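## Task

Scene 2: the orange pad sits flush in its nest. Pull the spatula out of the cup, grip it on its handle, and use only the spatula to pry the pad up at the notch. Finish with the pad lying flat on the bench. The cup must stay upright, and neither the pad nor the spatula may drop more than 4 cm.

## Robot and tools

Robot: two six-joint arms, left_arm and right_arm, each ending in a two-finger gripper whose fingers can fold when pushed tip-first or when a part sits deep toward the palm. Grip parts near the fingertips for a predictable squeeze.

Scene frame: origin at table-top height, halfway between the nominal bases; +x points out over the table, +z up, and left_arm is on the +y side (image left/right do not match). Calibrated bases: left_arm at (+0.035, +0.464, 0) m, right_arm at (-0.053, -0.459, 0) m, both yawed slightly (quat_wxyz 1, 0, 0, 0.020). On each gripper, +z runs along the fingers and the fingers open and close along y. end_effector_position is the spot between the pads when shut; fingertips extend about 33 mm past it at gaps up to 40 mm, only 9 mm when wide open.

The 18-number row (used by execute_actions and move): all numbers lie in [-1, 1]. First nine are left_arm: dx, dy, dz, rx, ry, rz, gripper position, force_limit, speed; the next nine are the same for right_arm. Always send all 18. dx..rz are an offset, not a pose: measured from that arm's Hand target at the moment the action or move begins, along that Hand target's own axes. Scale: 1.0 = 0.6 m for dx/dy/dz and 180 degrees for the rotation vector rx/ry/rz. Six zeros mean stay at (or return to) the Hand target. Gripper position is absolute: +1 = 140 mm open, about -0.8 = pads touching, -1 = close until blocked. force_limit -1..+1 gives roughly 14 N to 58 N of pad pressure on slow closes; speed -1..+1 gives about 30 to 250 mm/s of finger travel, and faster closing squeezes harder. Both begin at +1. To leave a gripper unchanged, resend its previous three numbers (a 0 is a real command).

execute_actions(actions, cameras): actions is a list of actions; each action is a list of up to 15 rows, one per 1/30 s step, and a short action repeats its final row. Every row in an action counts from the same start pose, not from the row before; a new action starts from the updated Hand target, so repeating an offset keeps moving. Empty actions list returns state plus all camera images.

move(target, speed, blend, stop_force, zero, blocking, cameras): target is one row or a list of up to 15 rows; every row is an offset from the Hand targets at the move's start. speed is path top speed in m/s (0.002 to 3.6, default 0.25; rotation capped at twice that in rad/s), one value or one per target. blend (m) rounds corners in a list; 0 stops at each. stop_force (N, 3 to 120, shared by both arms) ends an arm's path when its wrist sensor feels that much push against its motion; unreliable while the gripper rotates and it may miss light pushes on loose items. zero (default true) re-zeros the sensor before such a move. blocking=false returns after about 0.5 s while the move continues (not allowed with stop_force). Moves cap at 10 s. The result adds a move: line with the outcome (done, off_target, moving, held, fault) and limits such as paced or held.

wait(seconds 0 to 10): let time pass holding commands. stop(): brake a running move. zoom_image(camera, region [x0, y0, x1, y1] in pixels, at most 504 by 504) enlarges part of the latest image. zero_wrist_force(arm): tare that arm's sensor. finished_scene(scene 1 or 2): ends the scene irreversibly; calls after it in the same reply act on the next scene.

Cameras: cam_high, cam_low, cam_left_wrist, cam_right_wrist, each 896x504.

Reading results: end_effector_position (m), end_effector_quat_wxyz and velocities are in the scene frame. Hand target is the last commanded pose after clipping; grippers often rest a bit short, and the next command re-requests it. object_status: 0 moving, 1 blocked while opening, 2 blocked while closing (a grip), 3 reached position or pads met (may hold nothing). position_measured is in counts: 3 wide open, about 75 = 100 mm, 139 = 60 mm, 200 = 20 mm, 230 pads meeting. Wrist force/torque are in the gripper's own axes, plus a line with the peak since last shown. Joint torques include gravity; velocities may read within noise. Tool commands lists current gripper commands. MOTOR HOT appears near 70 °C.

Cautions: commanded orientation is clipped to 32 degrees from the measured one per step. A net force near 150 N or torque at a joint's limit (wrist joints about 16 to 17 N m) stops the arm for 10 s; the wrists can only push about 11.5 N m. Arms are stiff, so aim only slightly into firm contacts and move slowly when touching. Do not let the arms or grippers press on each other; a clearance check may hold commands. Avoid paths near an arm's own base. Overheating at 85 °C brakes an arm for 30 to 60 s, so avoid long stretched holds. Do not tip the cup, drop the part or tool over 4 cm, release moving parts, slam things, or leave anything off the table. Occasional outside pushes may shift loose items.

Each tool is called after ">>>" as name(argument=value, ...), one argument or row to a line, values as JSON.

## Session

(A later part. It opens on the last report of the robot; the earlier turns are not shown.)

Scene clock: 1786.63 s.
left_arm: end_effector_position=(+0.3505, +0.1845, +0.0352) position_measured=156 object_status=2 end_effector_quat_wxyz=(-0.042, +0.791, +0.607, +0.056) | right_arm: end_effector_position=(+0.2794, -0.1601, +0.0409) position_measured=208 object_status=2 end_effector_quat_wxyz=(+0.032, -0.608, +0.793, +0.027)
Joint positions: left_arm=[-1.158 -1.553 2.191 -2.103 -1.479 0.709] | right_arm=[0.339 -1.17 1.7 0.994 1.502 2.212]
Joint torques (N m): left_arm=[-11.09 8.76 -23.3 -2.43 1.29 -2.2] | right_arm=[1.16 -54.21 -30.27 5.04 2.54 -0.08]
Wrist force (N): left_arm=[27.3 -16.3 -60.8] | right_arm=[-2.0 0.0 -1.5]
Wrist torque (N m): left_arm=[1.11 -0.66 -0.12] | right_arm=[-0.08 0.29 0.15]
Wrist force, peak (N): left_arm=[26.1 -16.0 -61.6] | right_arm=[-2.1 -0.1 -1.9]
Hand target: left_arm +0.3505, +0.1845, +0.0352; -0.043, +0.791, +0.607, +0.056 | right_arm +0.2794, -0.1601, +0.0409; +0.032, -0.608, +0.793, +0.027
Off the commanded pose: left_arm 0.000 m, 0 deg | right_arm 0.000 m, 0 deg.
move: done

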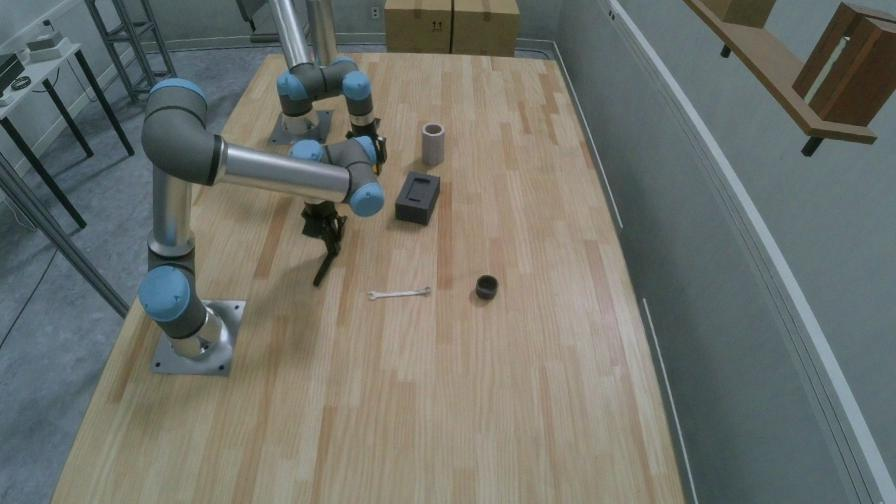

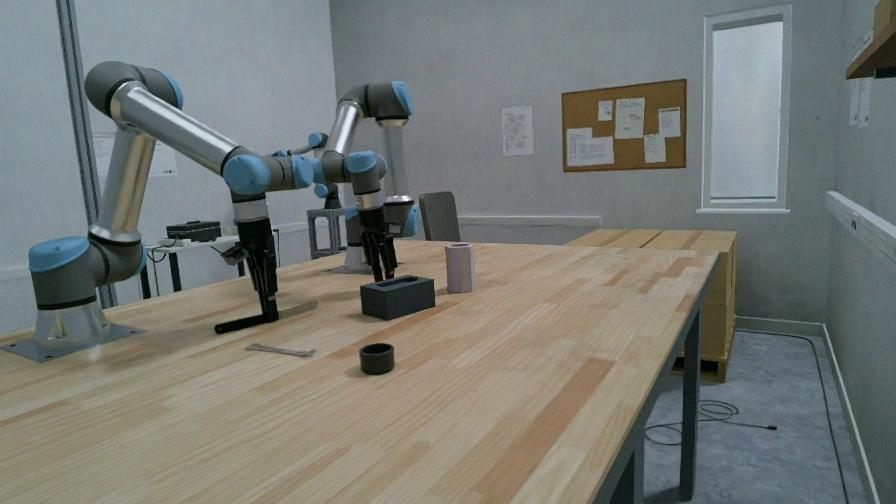

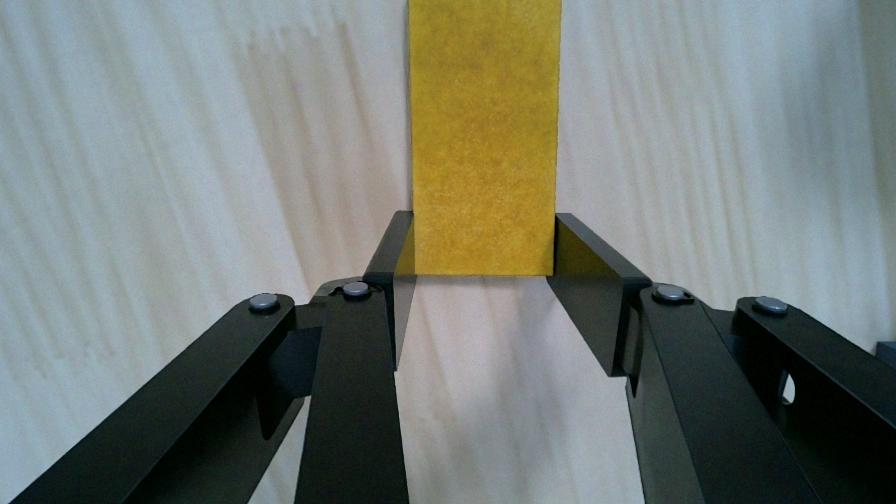

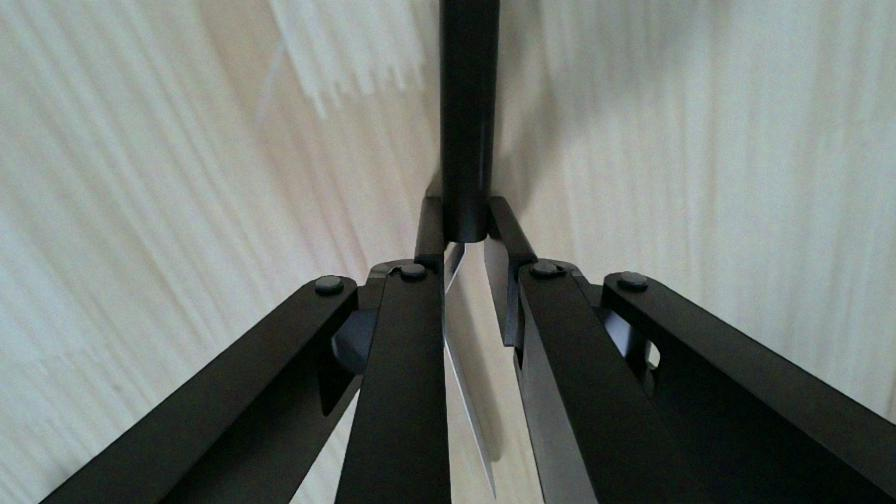

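>>> execute_actions(
  actions=[],
  cameras=[],
)

>>> move(
  target=[0, 0, -0.005, 0, 0, 0, -1, -0.02, -1, 0, 0, 0, 0, 0, 0, -1, 1, -1],
  speed=0.02,
  cameras=["cam_low", "cam_high"],
)

Scene clock: 1792.90 s.
left_arm: end_effector_position=(+0.3505, +0.1845, +0.0352) position_measured=156 object_status=2 end_effector_quat_wxyz=(-0.043, +0.791, +0.607, +0.056) | right_arm: end_effector_position=(+0.2794, -0.1601, +0.0409) position_measured=208 object_status=2 end_effector_quat_wxyz=(+0.032, -0.608, +0.793, +0.027)
Joint positions: left_arm=[-1.158 -1.553 2.191 -2.103 -1.479 0.709] | right_arm=[0.339 -1.17 1.7 0.994 1.502 2.212]
Joint velocities: within noise
Joint torques (N m): left_arm=[-11.36 8.7 -24.49 -2.52 1.4 -2.22] | right_arm=[-0.92 -55.21 -30.45 5.03 2.61 -0.74]
Wrist force (N): left_arm=[27.3 -16.9 -61.1] | right_arm=[-2.1 -0.1 -1.2]
Wrist torque (N m): left_arm=[1.07 -0.58 -0.12] | right_arm=[-0.10 0.32 0.15]
Wrist force, peak (N): left_arm=[27.9 -16.9 -61.6] | right_arm=[-2.0 0.2 -1.9]
Hand target: left_arm +0.3505, +0.1845, +0.0352; -0.043, +0.791, +0.607, +0.056 | right_arm +0.2794, -0.1601, +0.0409; +0.032, -0.608, +0.793, +0.027
Tool commands: left_gripper/position=-1.0 left_gripper/force_limit=-0.02 left_gripper/speed=-1.0 right_gripper/position=-1.0 right_gripper/force_limit=+1.0 right_gripper/speed=-1.0
Off the commanded pose: left_arm 0.000 m, 0 deg | right_arm 0.000 m, 0 deg.
No camera images: "cameras" was empty.

Scene clock: 1793.67 s.
left_arm: end_effector_position=(+0.3503, +0.1841, +0.0379) position_measured=156 object_status=2 end_effector_quat_wxyz=(-0.043, +0.791, +0.607, +0.056) | right_arm: end_effector_position=(+0.2794, -0.1601, +0.0409) position_measured=208 object_status=2 end_effector_quat_wxyz=(+0.032, -0.608, +0.793, +0.027)
Joint positions: left_arm=[-1.159 -1.557 2.186 -2.094 -1.479 0.708] | right_arm=[0.339 -1.17 1.7 0.994 1.502 2.212]
Joint torques (N m): left_arm=[-9.02 -25.86 -33.27 0.2 -0.54 -1.8] | right_arm=[-1.6 -55.61 -30.55 5.02 2.52 -1.02]
Wrist force (N): left_arm=[8.4 -6.8 -16.6] | right_arm=[-1.7 0.2 -1.8]
Wrist torque (N m): left_arm=[-0.35 -0.79 -0.25] | right_arm=[-0.04 0.24 0.15]
Wrist force, peak (N): left_arm=[27.5 -16.8 -61.1] | right_arm=[-1.8 0.4 -1.7]
Hand target: left_arm +0.3504, +0.1841, +0.0381; -0.043, +0.791, +0.607, +0.056 | right_arm +0.2794, -0.1601, +0.0409; +0.032, -0.608, +0.793, +0.027
Off the commanded pose: left_arm 0.000 m, 0 deg | right_arm 0.000 m, 0 deg.
move: done
Images, in order (width x height): cam_high 896x504, cam_low 896x504.

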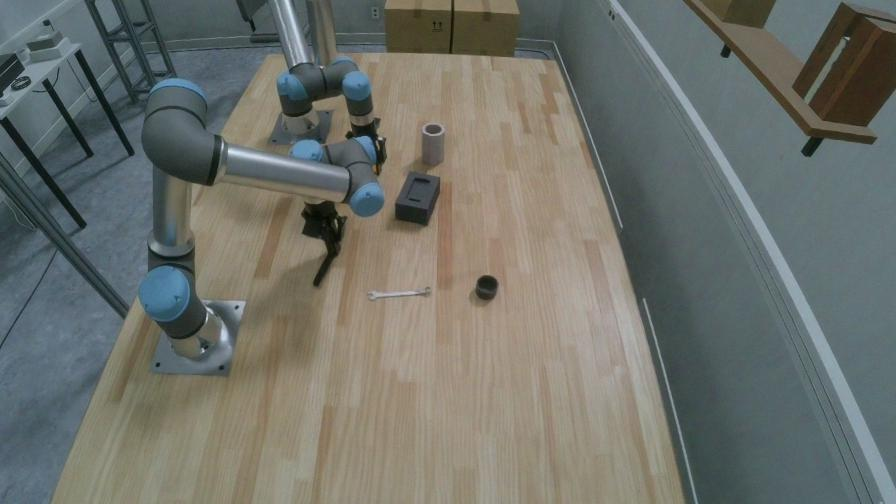

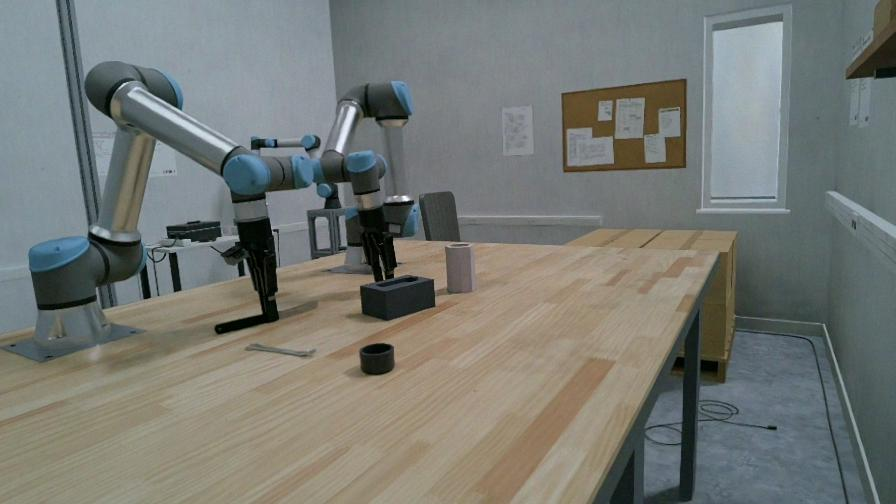

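>>> move(
  target=[0, 0, -0.0022, 0, 0, 0, -1, -0.02, -1, 0, 0, 0, 0, 0, 0, -1, 1, -1],
  speed=0.02,
  cameras=["cam_left_wrist"],
)

>>> move(
  target=[0, 0, 0, 0, 0, 0, 0.1, -0.02, -1, 0, 0, 0, 0, 0, 0, -1, 1, -1],
  speed=0.02,
  cameras=["cam_left_wrist"],
)

Scene clock: 1798.70 s.
left_arm: end_effector_position=(+0.3503, +0.1839, +0.0393) position_measured=156 object_status=2 end_effector_quat_wxyz=(-0.043, +0.791, +0.607, +0.056) | right_arm: end_effector_position=(+0.2794, -0.1601, +0.0409) position_measured=208 object_status=2 end_effector_quat_wxyz=(+0.032, -0.608, +0.793, +0.027)
Joint positions: left_arm=[-1.159 -1.559 2.184 -2.09 -1.479 0.708] | right_arm=[0.339 -1.17 1.7 0.994 1.502 2.212]
Joint torques (N m): left_arm=[-8.19 -36.08 -35.41 0.85 -2.11 -2.32] | right_arm=[-4.27 -54.48 -30.78 4.76 2.47 -1.48]
Wrist force (N): left_arm=[2.7 -0.8 0.5] | right_arm=[-1.6 0.0 -1.7]
Wrist torque (N m): left_arm=[-0.09 -0.81 -0.16] | right_arm=[-0.09 0.23 0.15]
Wrist force, peak (N): left_arm=[9.0 -7.9 -17.0] | right_arm=[-2.3 0.0 -1.4]
Hand target: left_arm +0.3503, +0.1839, +0.0394; -0.043, +0.791, +0.607, +0.056 | right_arm +0.2794, -0.1601, +0.0409; +0.032, -0.608, +0.793, +0.027
Off the commanded pose: left_arm 0.000 m, 0 deg | right_arm 0.000 m, 0 deg.
move: done
Images, in order (width x height): cam_left_wrist 896x504.

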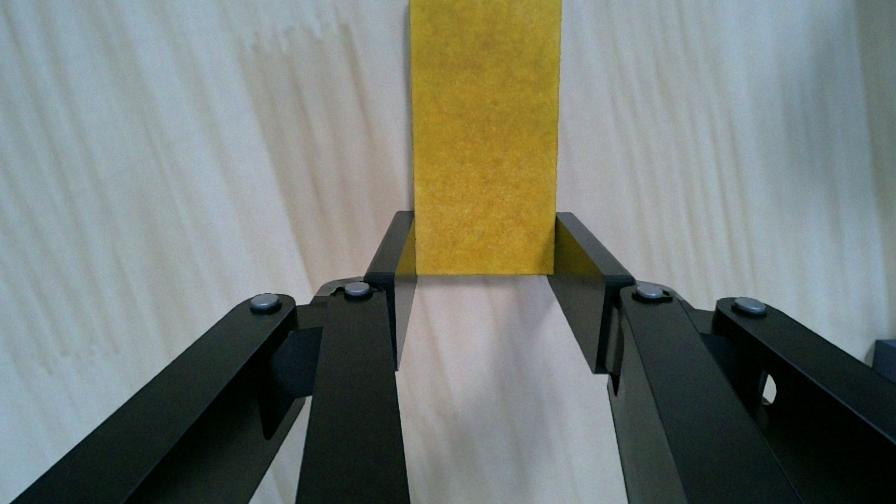

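Scene clock: 1799.80 s.
left_arm: end_effector_position=(+0.3503, +0.1839, +0.0394) position_measured=117 object_status=0 end_effector_quat_wxyz=(-0.043, +0.791, +0.607, +0.056) | right_arm: end_effector_position=(+0.2794, -0.1601, +0.0409) position_measured=208 object_status=2 end_effector_quat_wxyz=(+0.032, -0.608, +0.793, +0.027)
Joint positions: left_arm=[-1.159 -1.559 2.184 -2.089 -1.479 0.708] | right_arm=[0.339 -1.17 1.7 0.994 1.502 2.212]
Joint torques (N m): left_arm=[-8.6 -33.53 -36.96 0.58 -1.84 -2.26] | right_arm=[-5.02 -55.05 -30.37 4.68 2.53 -1.36]
Wrist force (N): left_arm=[3.5 -1.7 0.4] | right_arm=[-1.7 0.1 -1.0]
Wrist torque (N m): left_arm=[-0.28 -0.93 -0.15] | right_arm=[-0.05 0.24 0.14]
Wrist force, peak (N): left_arm=[4.0 -1.4 0.6] | right_arm=[-2.0 0.0 -1.9]
Hand target: left_arm +0.3503, +0.1839, +0.0394; -0.043, +0.791, +0.607, +0.056 | right_arm +0.2794, -0.1601, +0.0409; +0.032, -0.608, +0.793, +0.027
Off the commanded pose: left_arm 0.000 m, 0 deg | right_arm 0.000 m, 0 deg.
move: done
Images, in order (width x height): cam_left_wrist 896x504.

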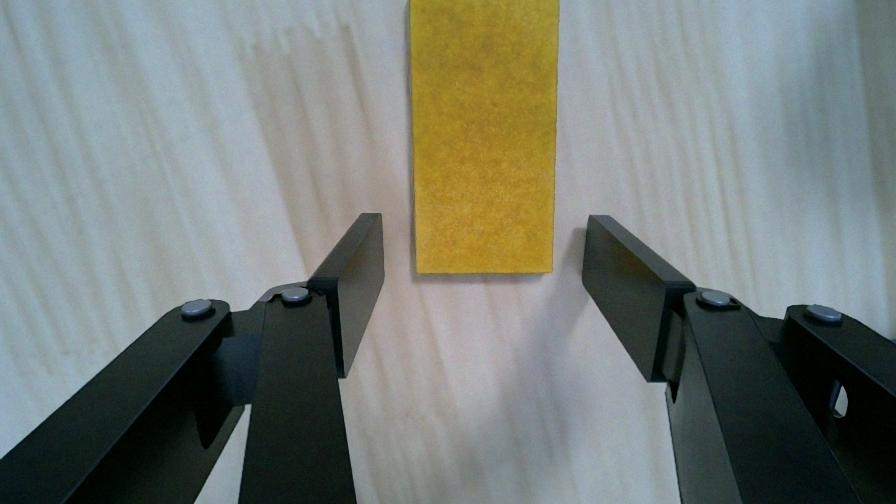

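>>> move(
  target=[0, 0, -0.13, 0, 0, 0, 0.1, -0.02, -1, 0, 0, 0, 0, 0, 0, -0.5, 1, -1],
  speed=0.15,
  cameras=["all"],
)

Scene clock: 1811.47 s.
left_arm: end_effector_position=(+0.3475, +0.1734, +0.1165) position_measured=117 object_status=3 end_effector_quat_wxyz=(-0.042, +0.791, +0.607, +0.056) | right_arm: end_effector_position=(+0.2794, -0.1601, +0.0409) position_measured=192 object_status=3 end_effector_quat_wxyz=(+0.032, -0.608, +0.793, +0.027)
Joint positions: left_arm=[-1.176 -1.648 2.043 -1.858 -1.481 0.691] | right_arm=[0.339 -1.17 1.7 0.994 1.502 2.212]
Joint torques (N m): left_arm=[-8.44 -30.99 -39.46 1.15 -1.86 -1.93] | right_arm=[-6.41 -54.41 -29.57 4.81 2.56 -1.38]
Wrist force (N): left_arm=[3.3 -1.9 0.0] | right_arm=[-1.8 0.4 -0.1]
Wrist torque (N m): left_arm=[-0.31 -0.89 -0.13] | right_arm=[-0.03 0.36 0.17]
Wrist force, peak (N): left_arm=[4.0 -1.8 1.3] | right_arm=[-1.9 0.0 -2.1]
Hand target: left_arm +0.3474, +0.1734, +0.1167; -0.043, +0.791, +0.607, +0.056 | right_arm +0.2794, -0.1601, +0.0409; +0.032, -0.608, +0.793, +0.027
Off the commanded pose: left_arm 0.000 m, 0 deg | right_arm 0.000 m, 0 deg.
move: done

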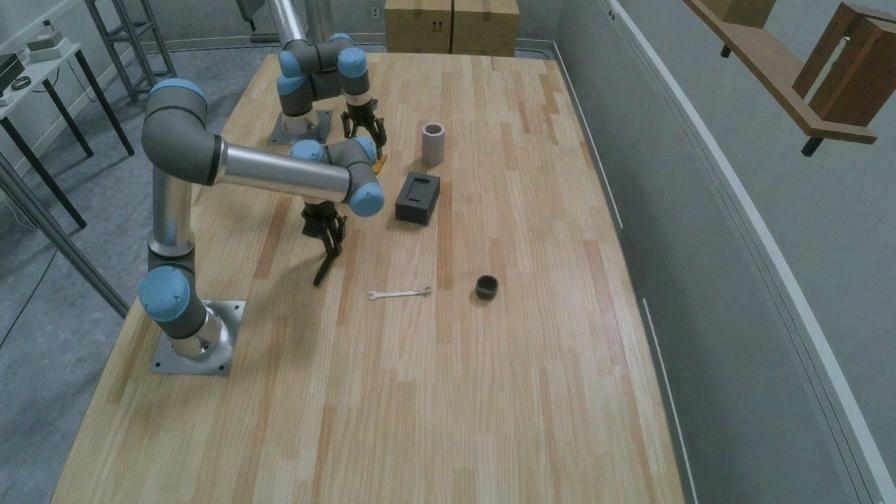

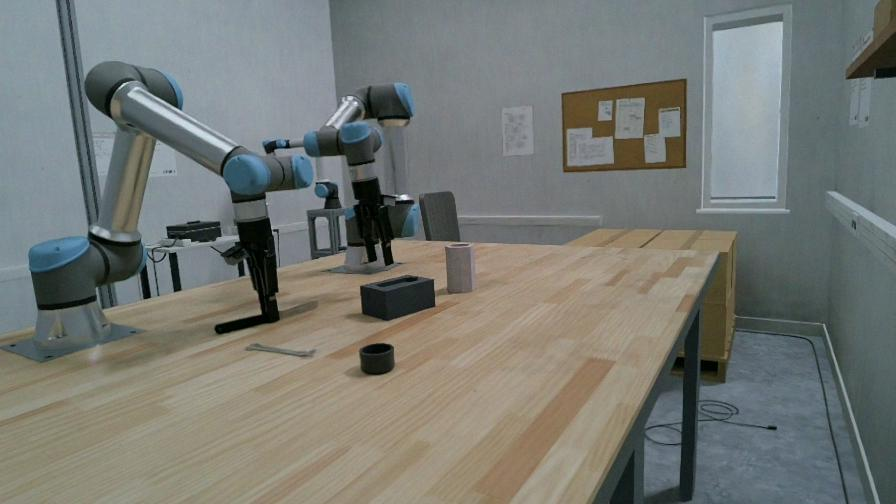

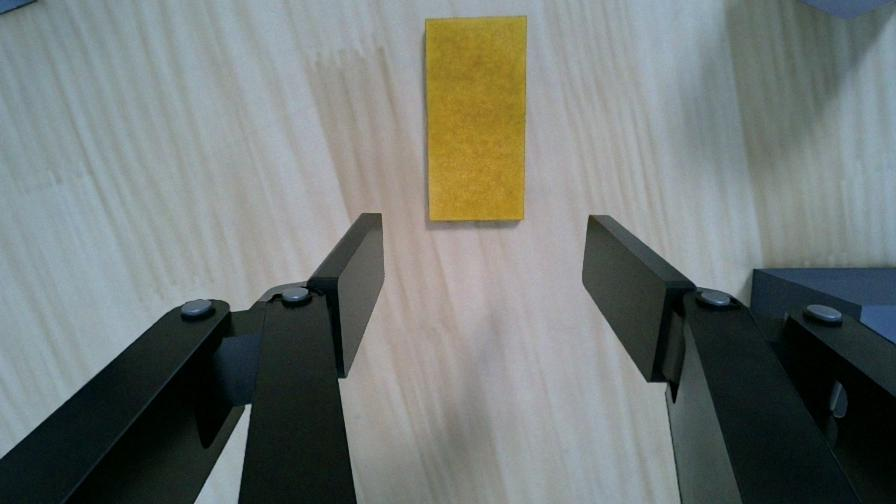

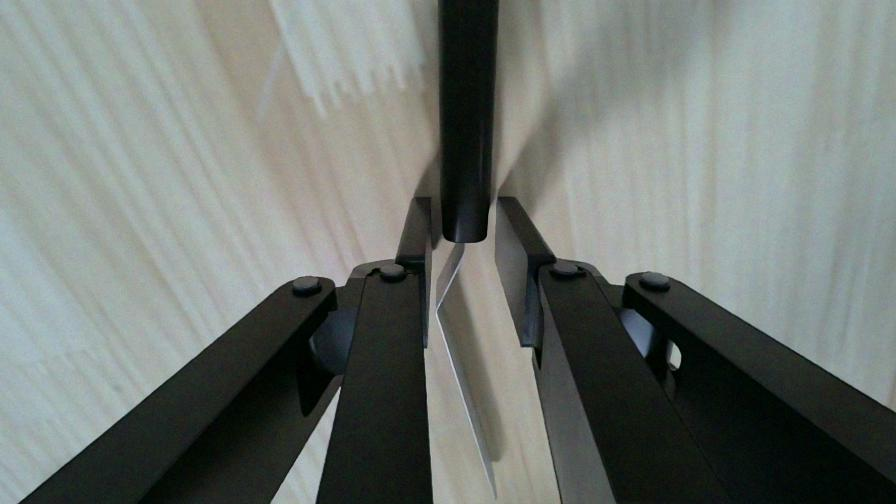

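>>> move(
  target=[
    [0, 0, 0, 0, 0, 0, 0.1, -0.02, -1, 0, 0, 0, 0, 0, 0, 0.0, 1, -1],
    [0, 0, 0, 0, 0, 0, 0.1, -0.02, -1, 0, 0, -0.16, 0, 0, 0, 0.0, 1, -1],
  ],
  speed=0.12,
  cameras=["all"],
)

Scene clock: 1819.10 s.
left_arm: end_effector_position=(+0.3474, +0.1734, +0.1167) position_measured=117 object_status=3 end_effector_quat_wxyz=(-0.043, +0.791, +0.607, +0.056) | right_arm: end_effector_position=(+0.2777, -0.1679, +0.1364) position_measured=129 object_status=3 end_effector_quat_wxyz=(+0.032, -0.608, +0.793, +0.027)
Joint positions: left_arm=[-1.176 -1.648 2.043 -1.858 -1.481 0.691] | right_arm=[0.323 -1.276 1.582 1.219 1.501 2.196]
Joint torques (N m): left_arm=[-7.93 -29.28 -38.51 0.43 -1.82 -2.03] | right_arm=[-7.85 -51.78 -33.32 5.17 -2.33 -1.62]
Wrist force (N): left_arm=[3.5 -2.3 0.3] | right_arm=[-1.7 0.1 0.0]
Wrist torque (N m): left_arm=[-0.40 -0.93 -0.13] | right_arm=[-0.09 0.32 0.31]
Wrist force, peak (N): left_arm=[3.9 -2.1 0.5] | right_arm=[-1.8 -0.2 0.8]
Hand target: left_arm +0.3474, +0.1734, +0.1167; -0.043, +0.791, +0.607, +0.056 | right_arm +0.2777, -0.1679, +0.1366; +0.032, -0.608, +0.793, +0.027
Off the commanded pose: left_arm 0.000 m, 0 deg | right_arm 0.000 m, 0 deg.
move: done

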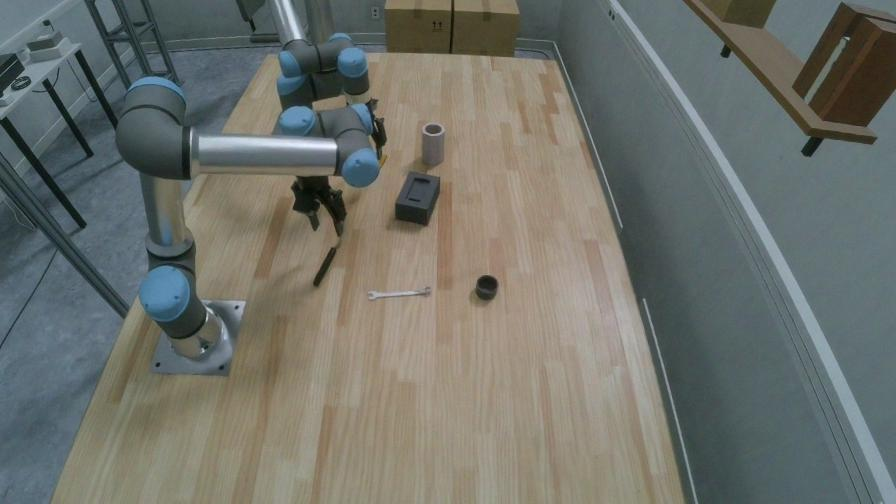

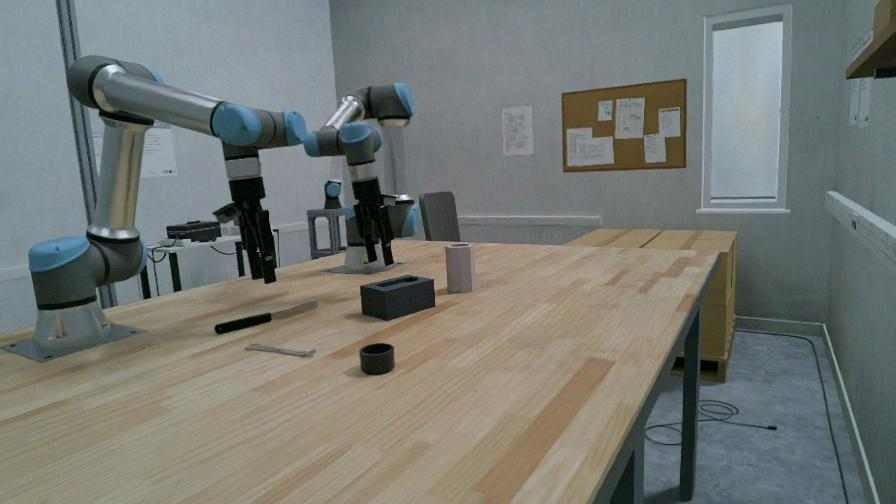

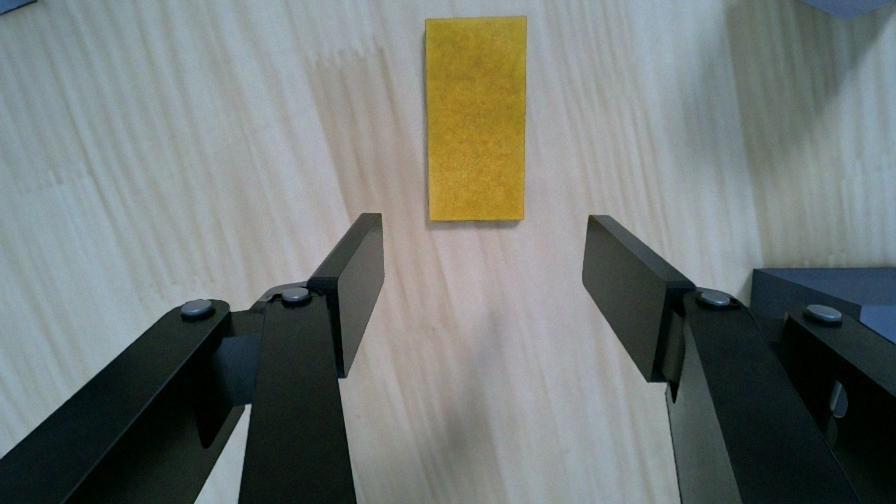

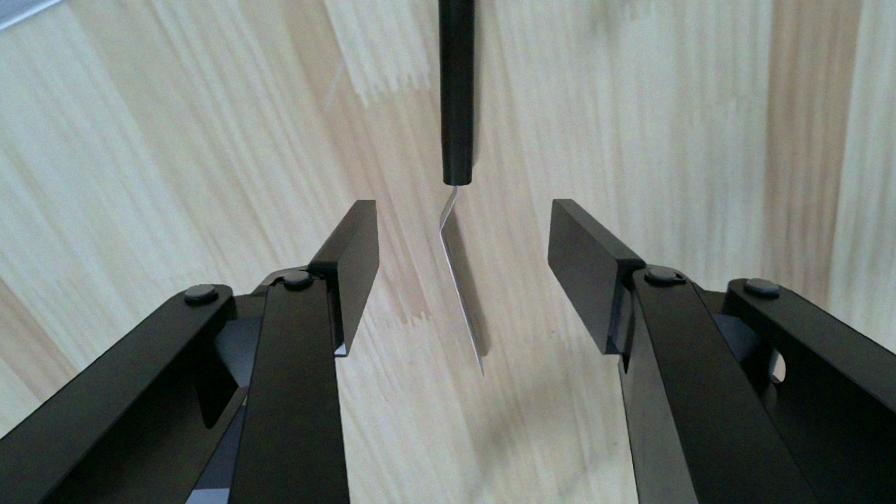

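>>> zoom_image(
  camera="cam_high",
  region=[330, 110, 470, 240],
)

Scaled by 3.600 from the camera's 896x504 image, which has a finer 1280x720 frame.

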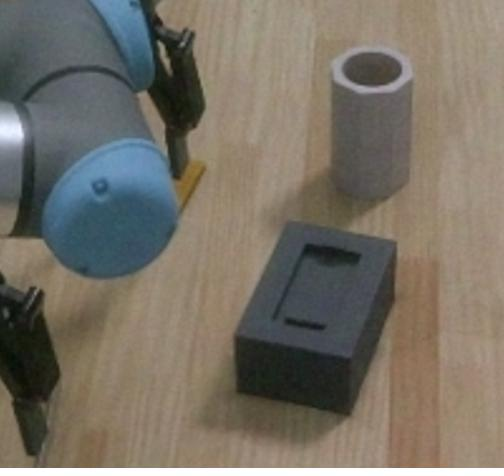

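>>> finished_scene(
  scene=2,
)

The scene is finished: the task was done.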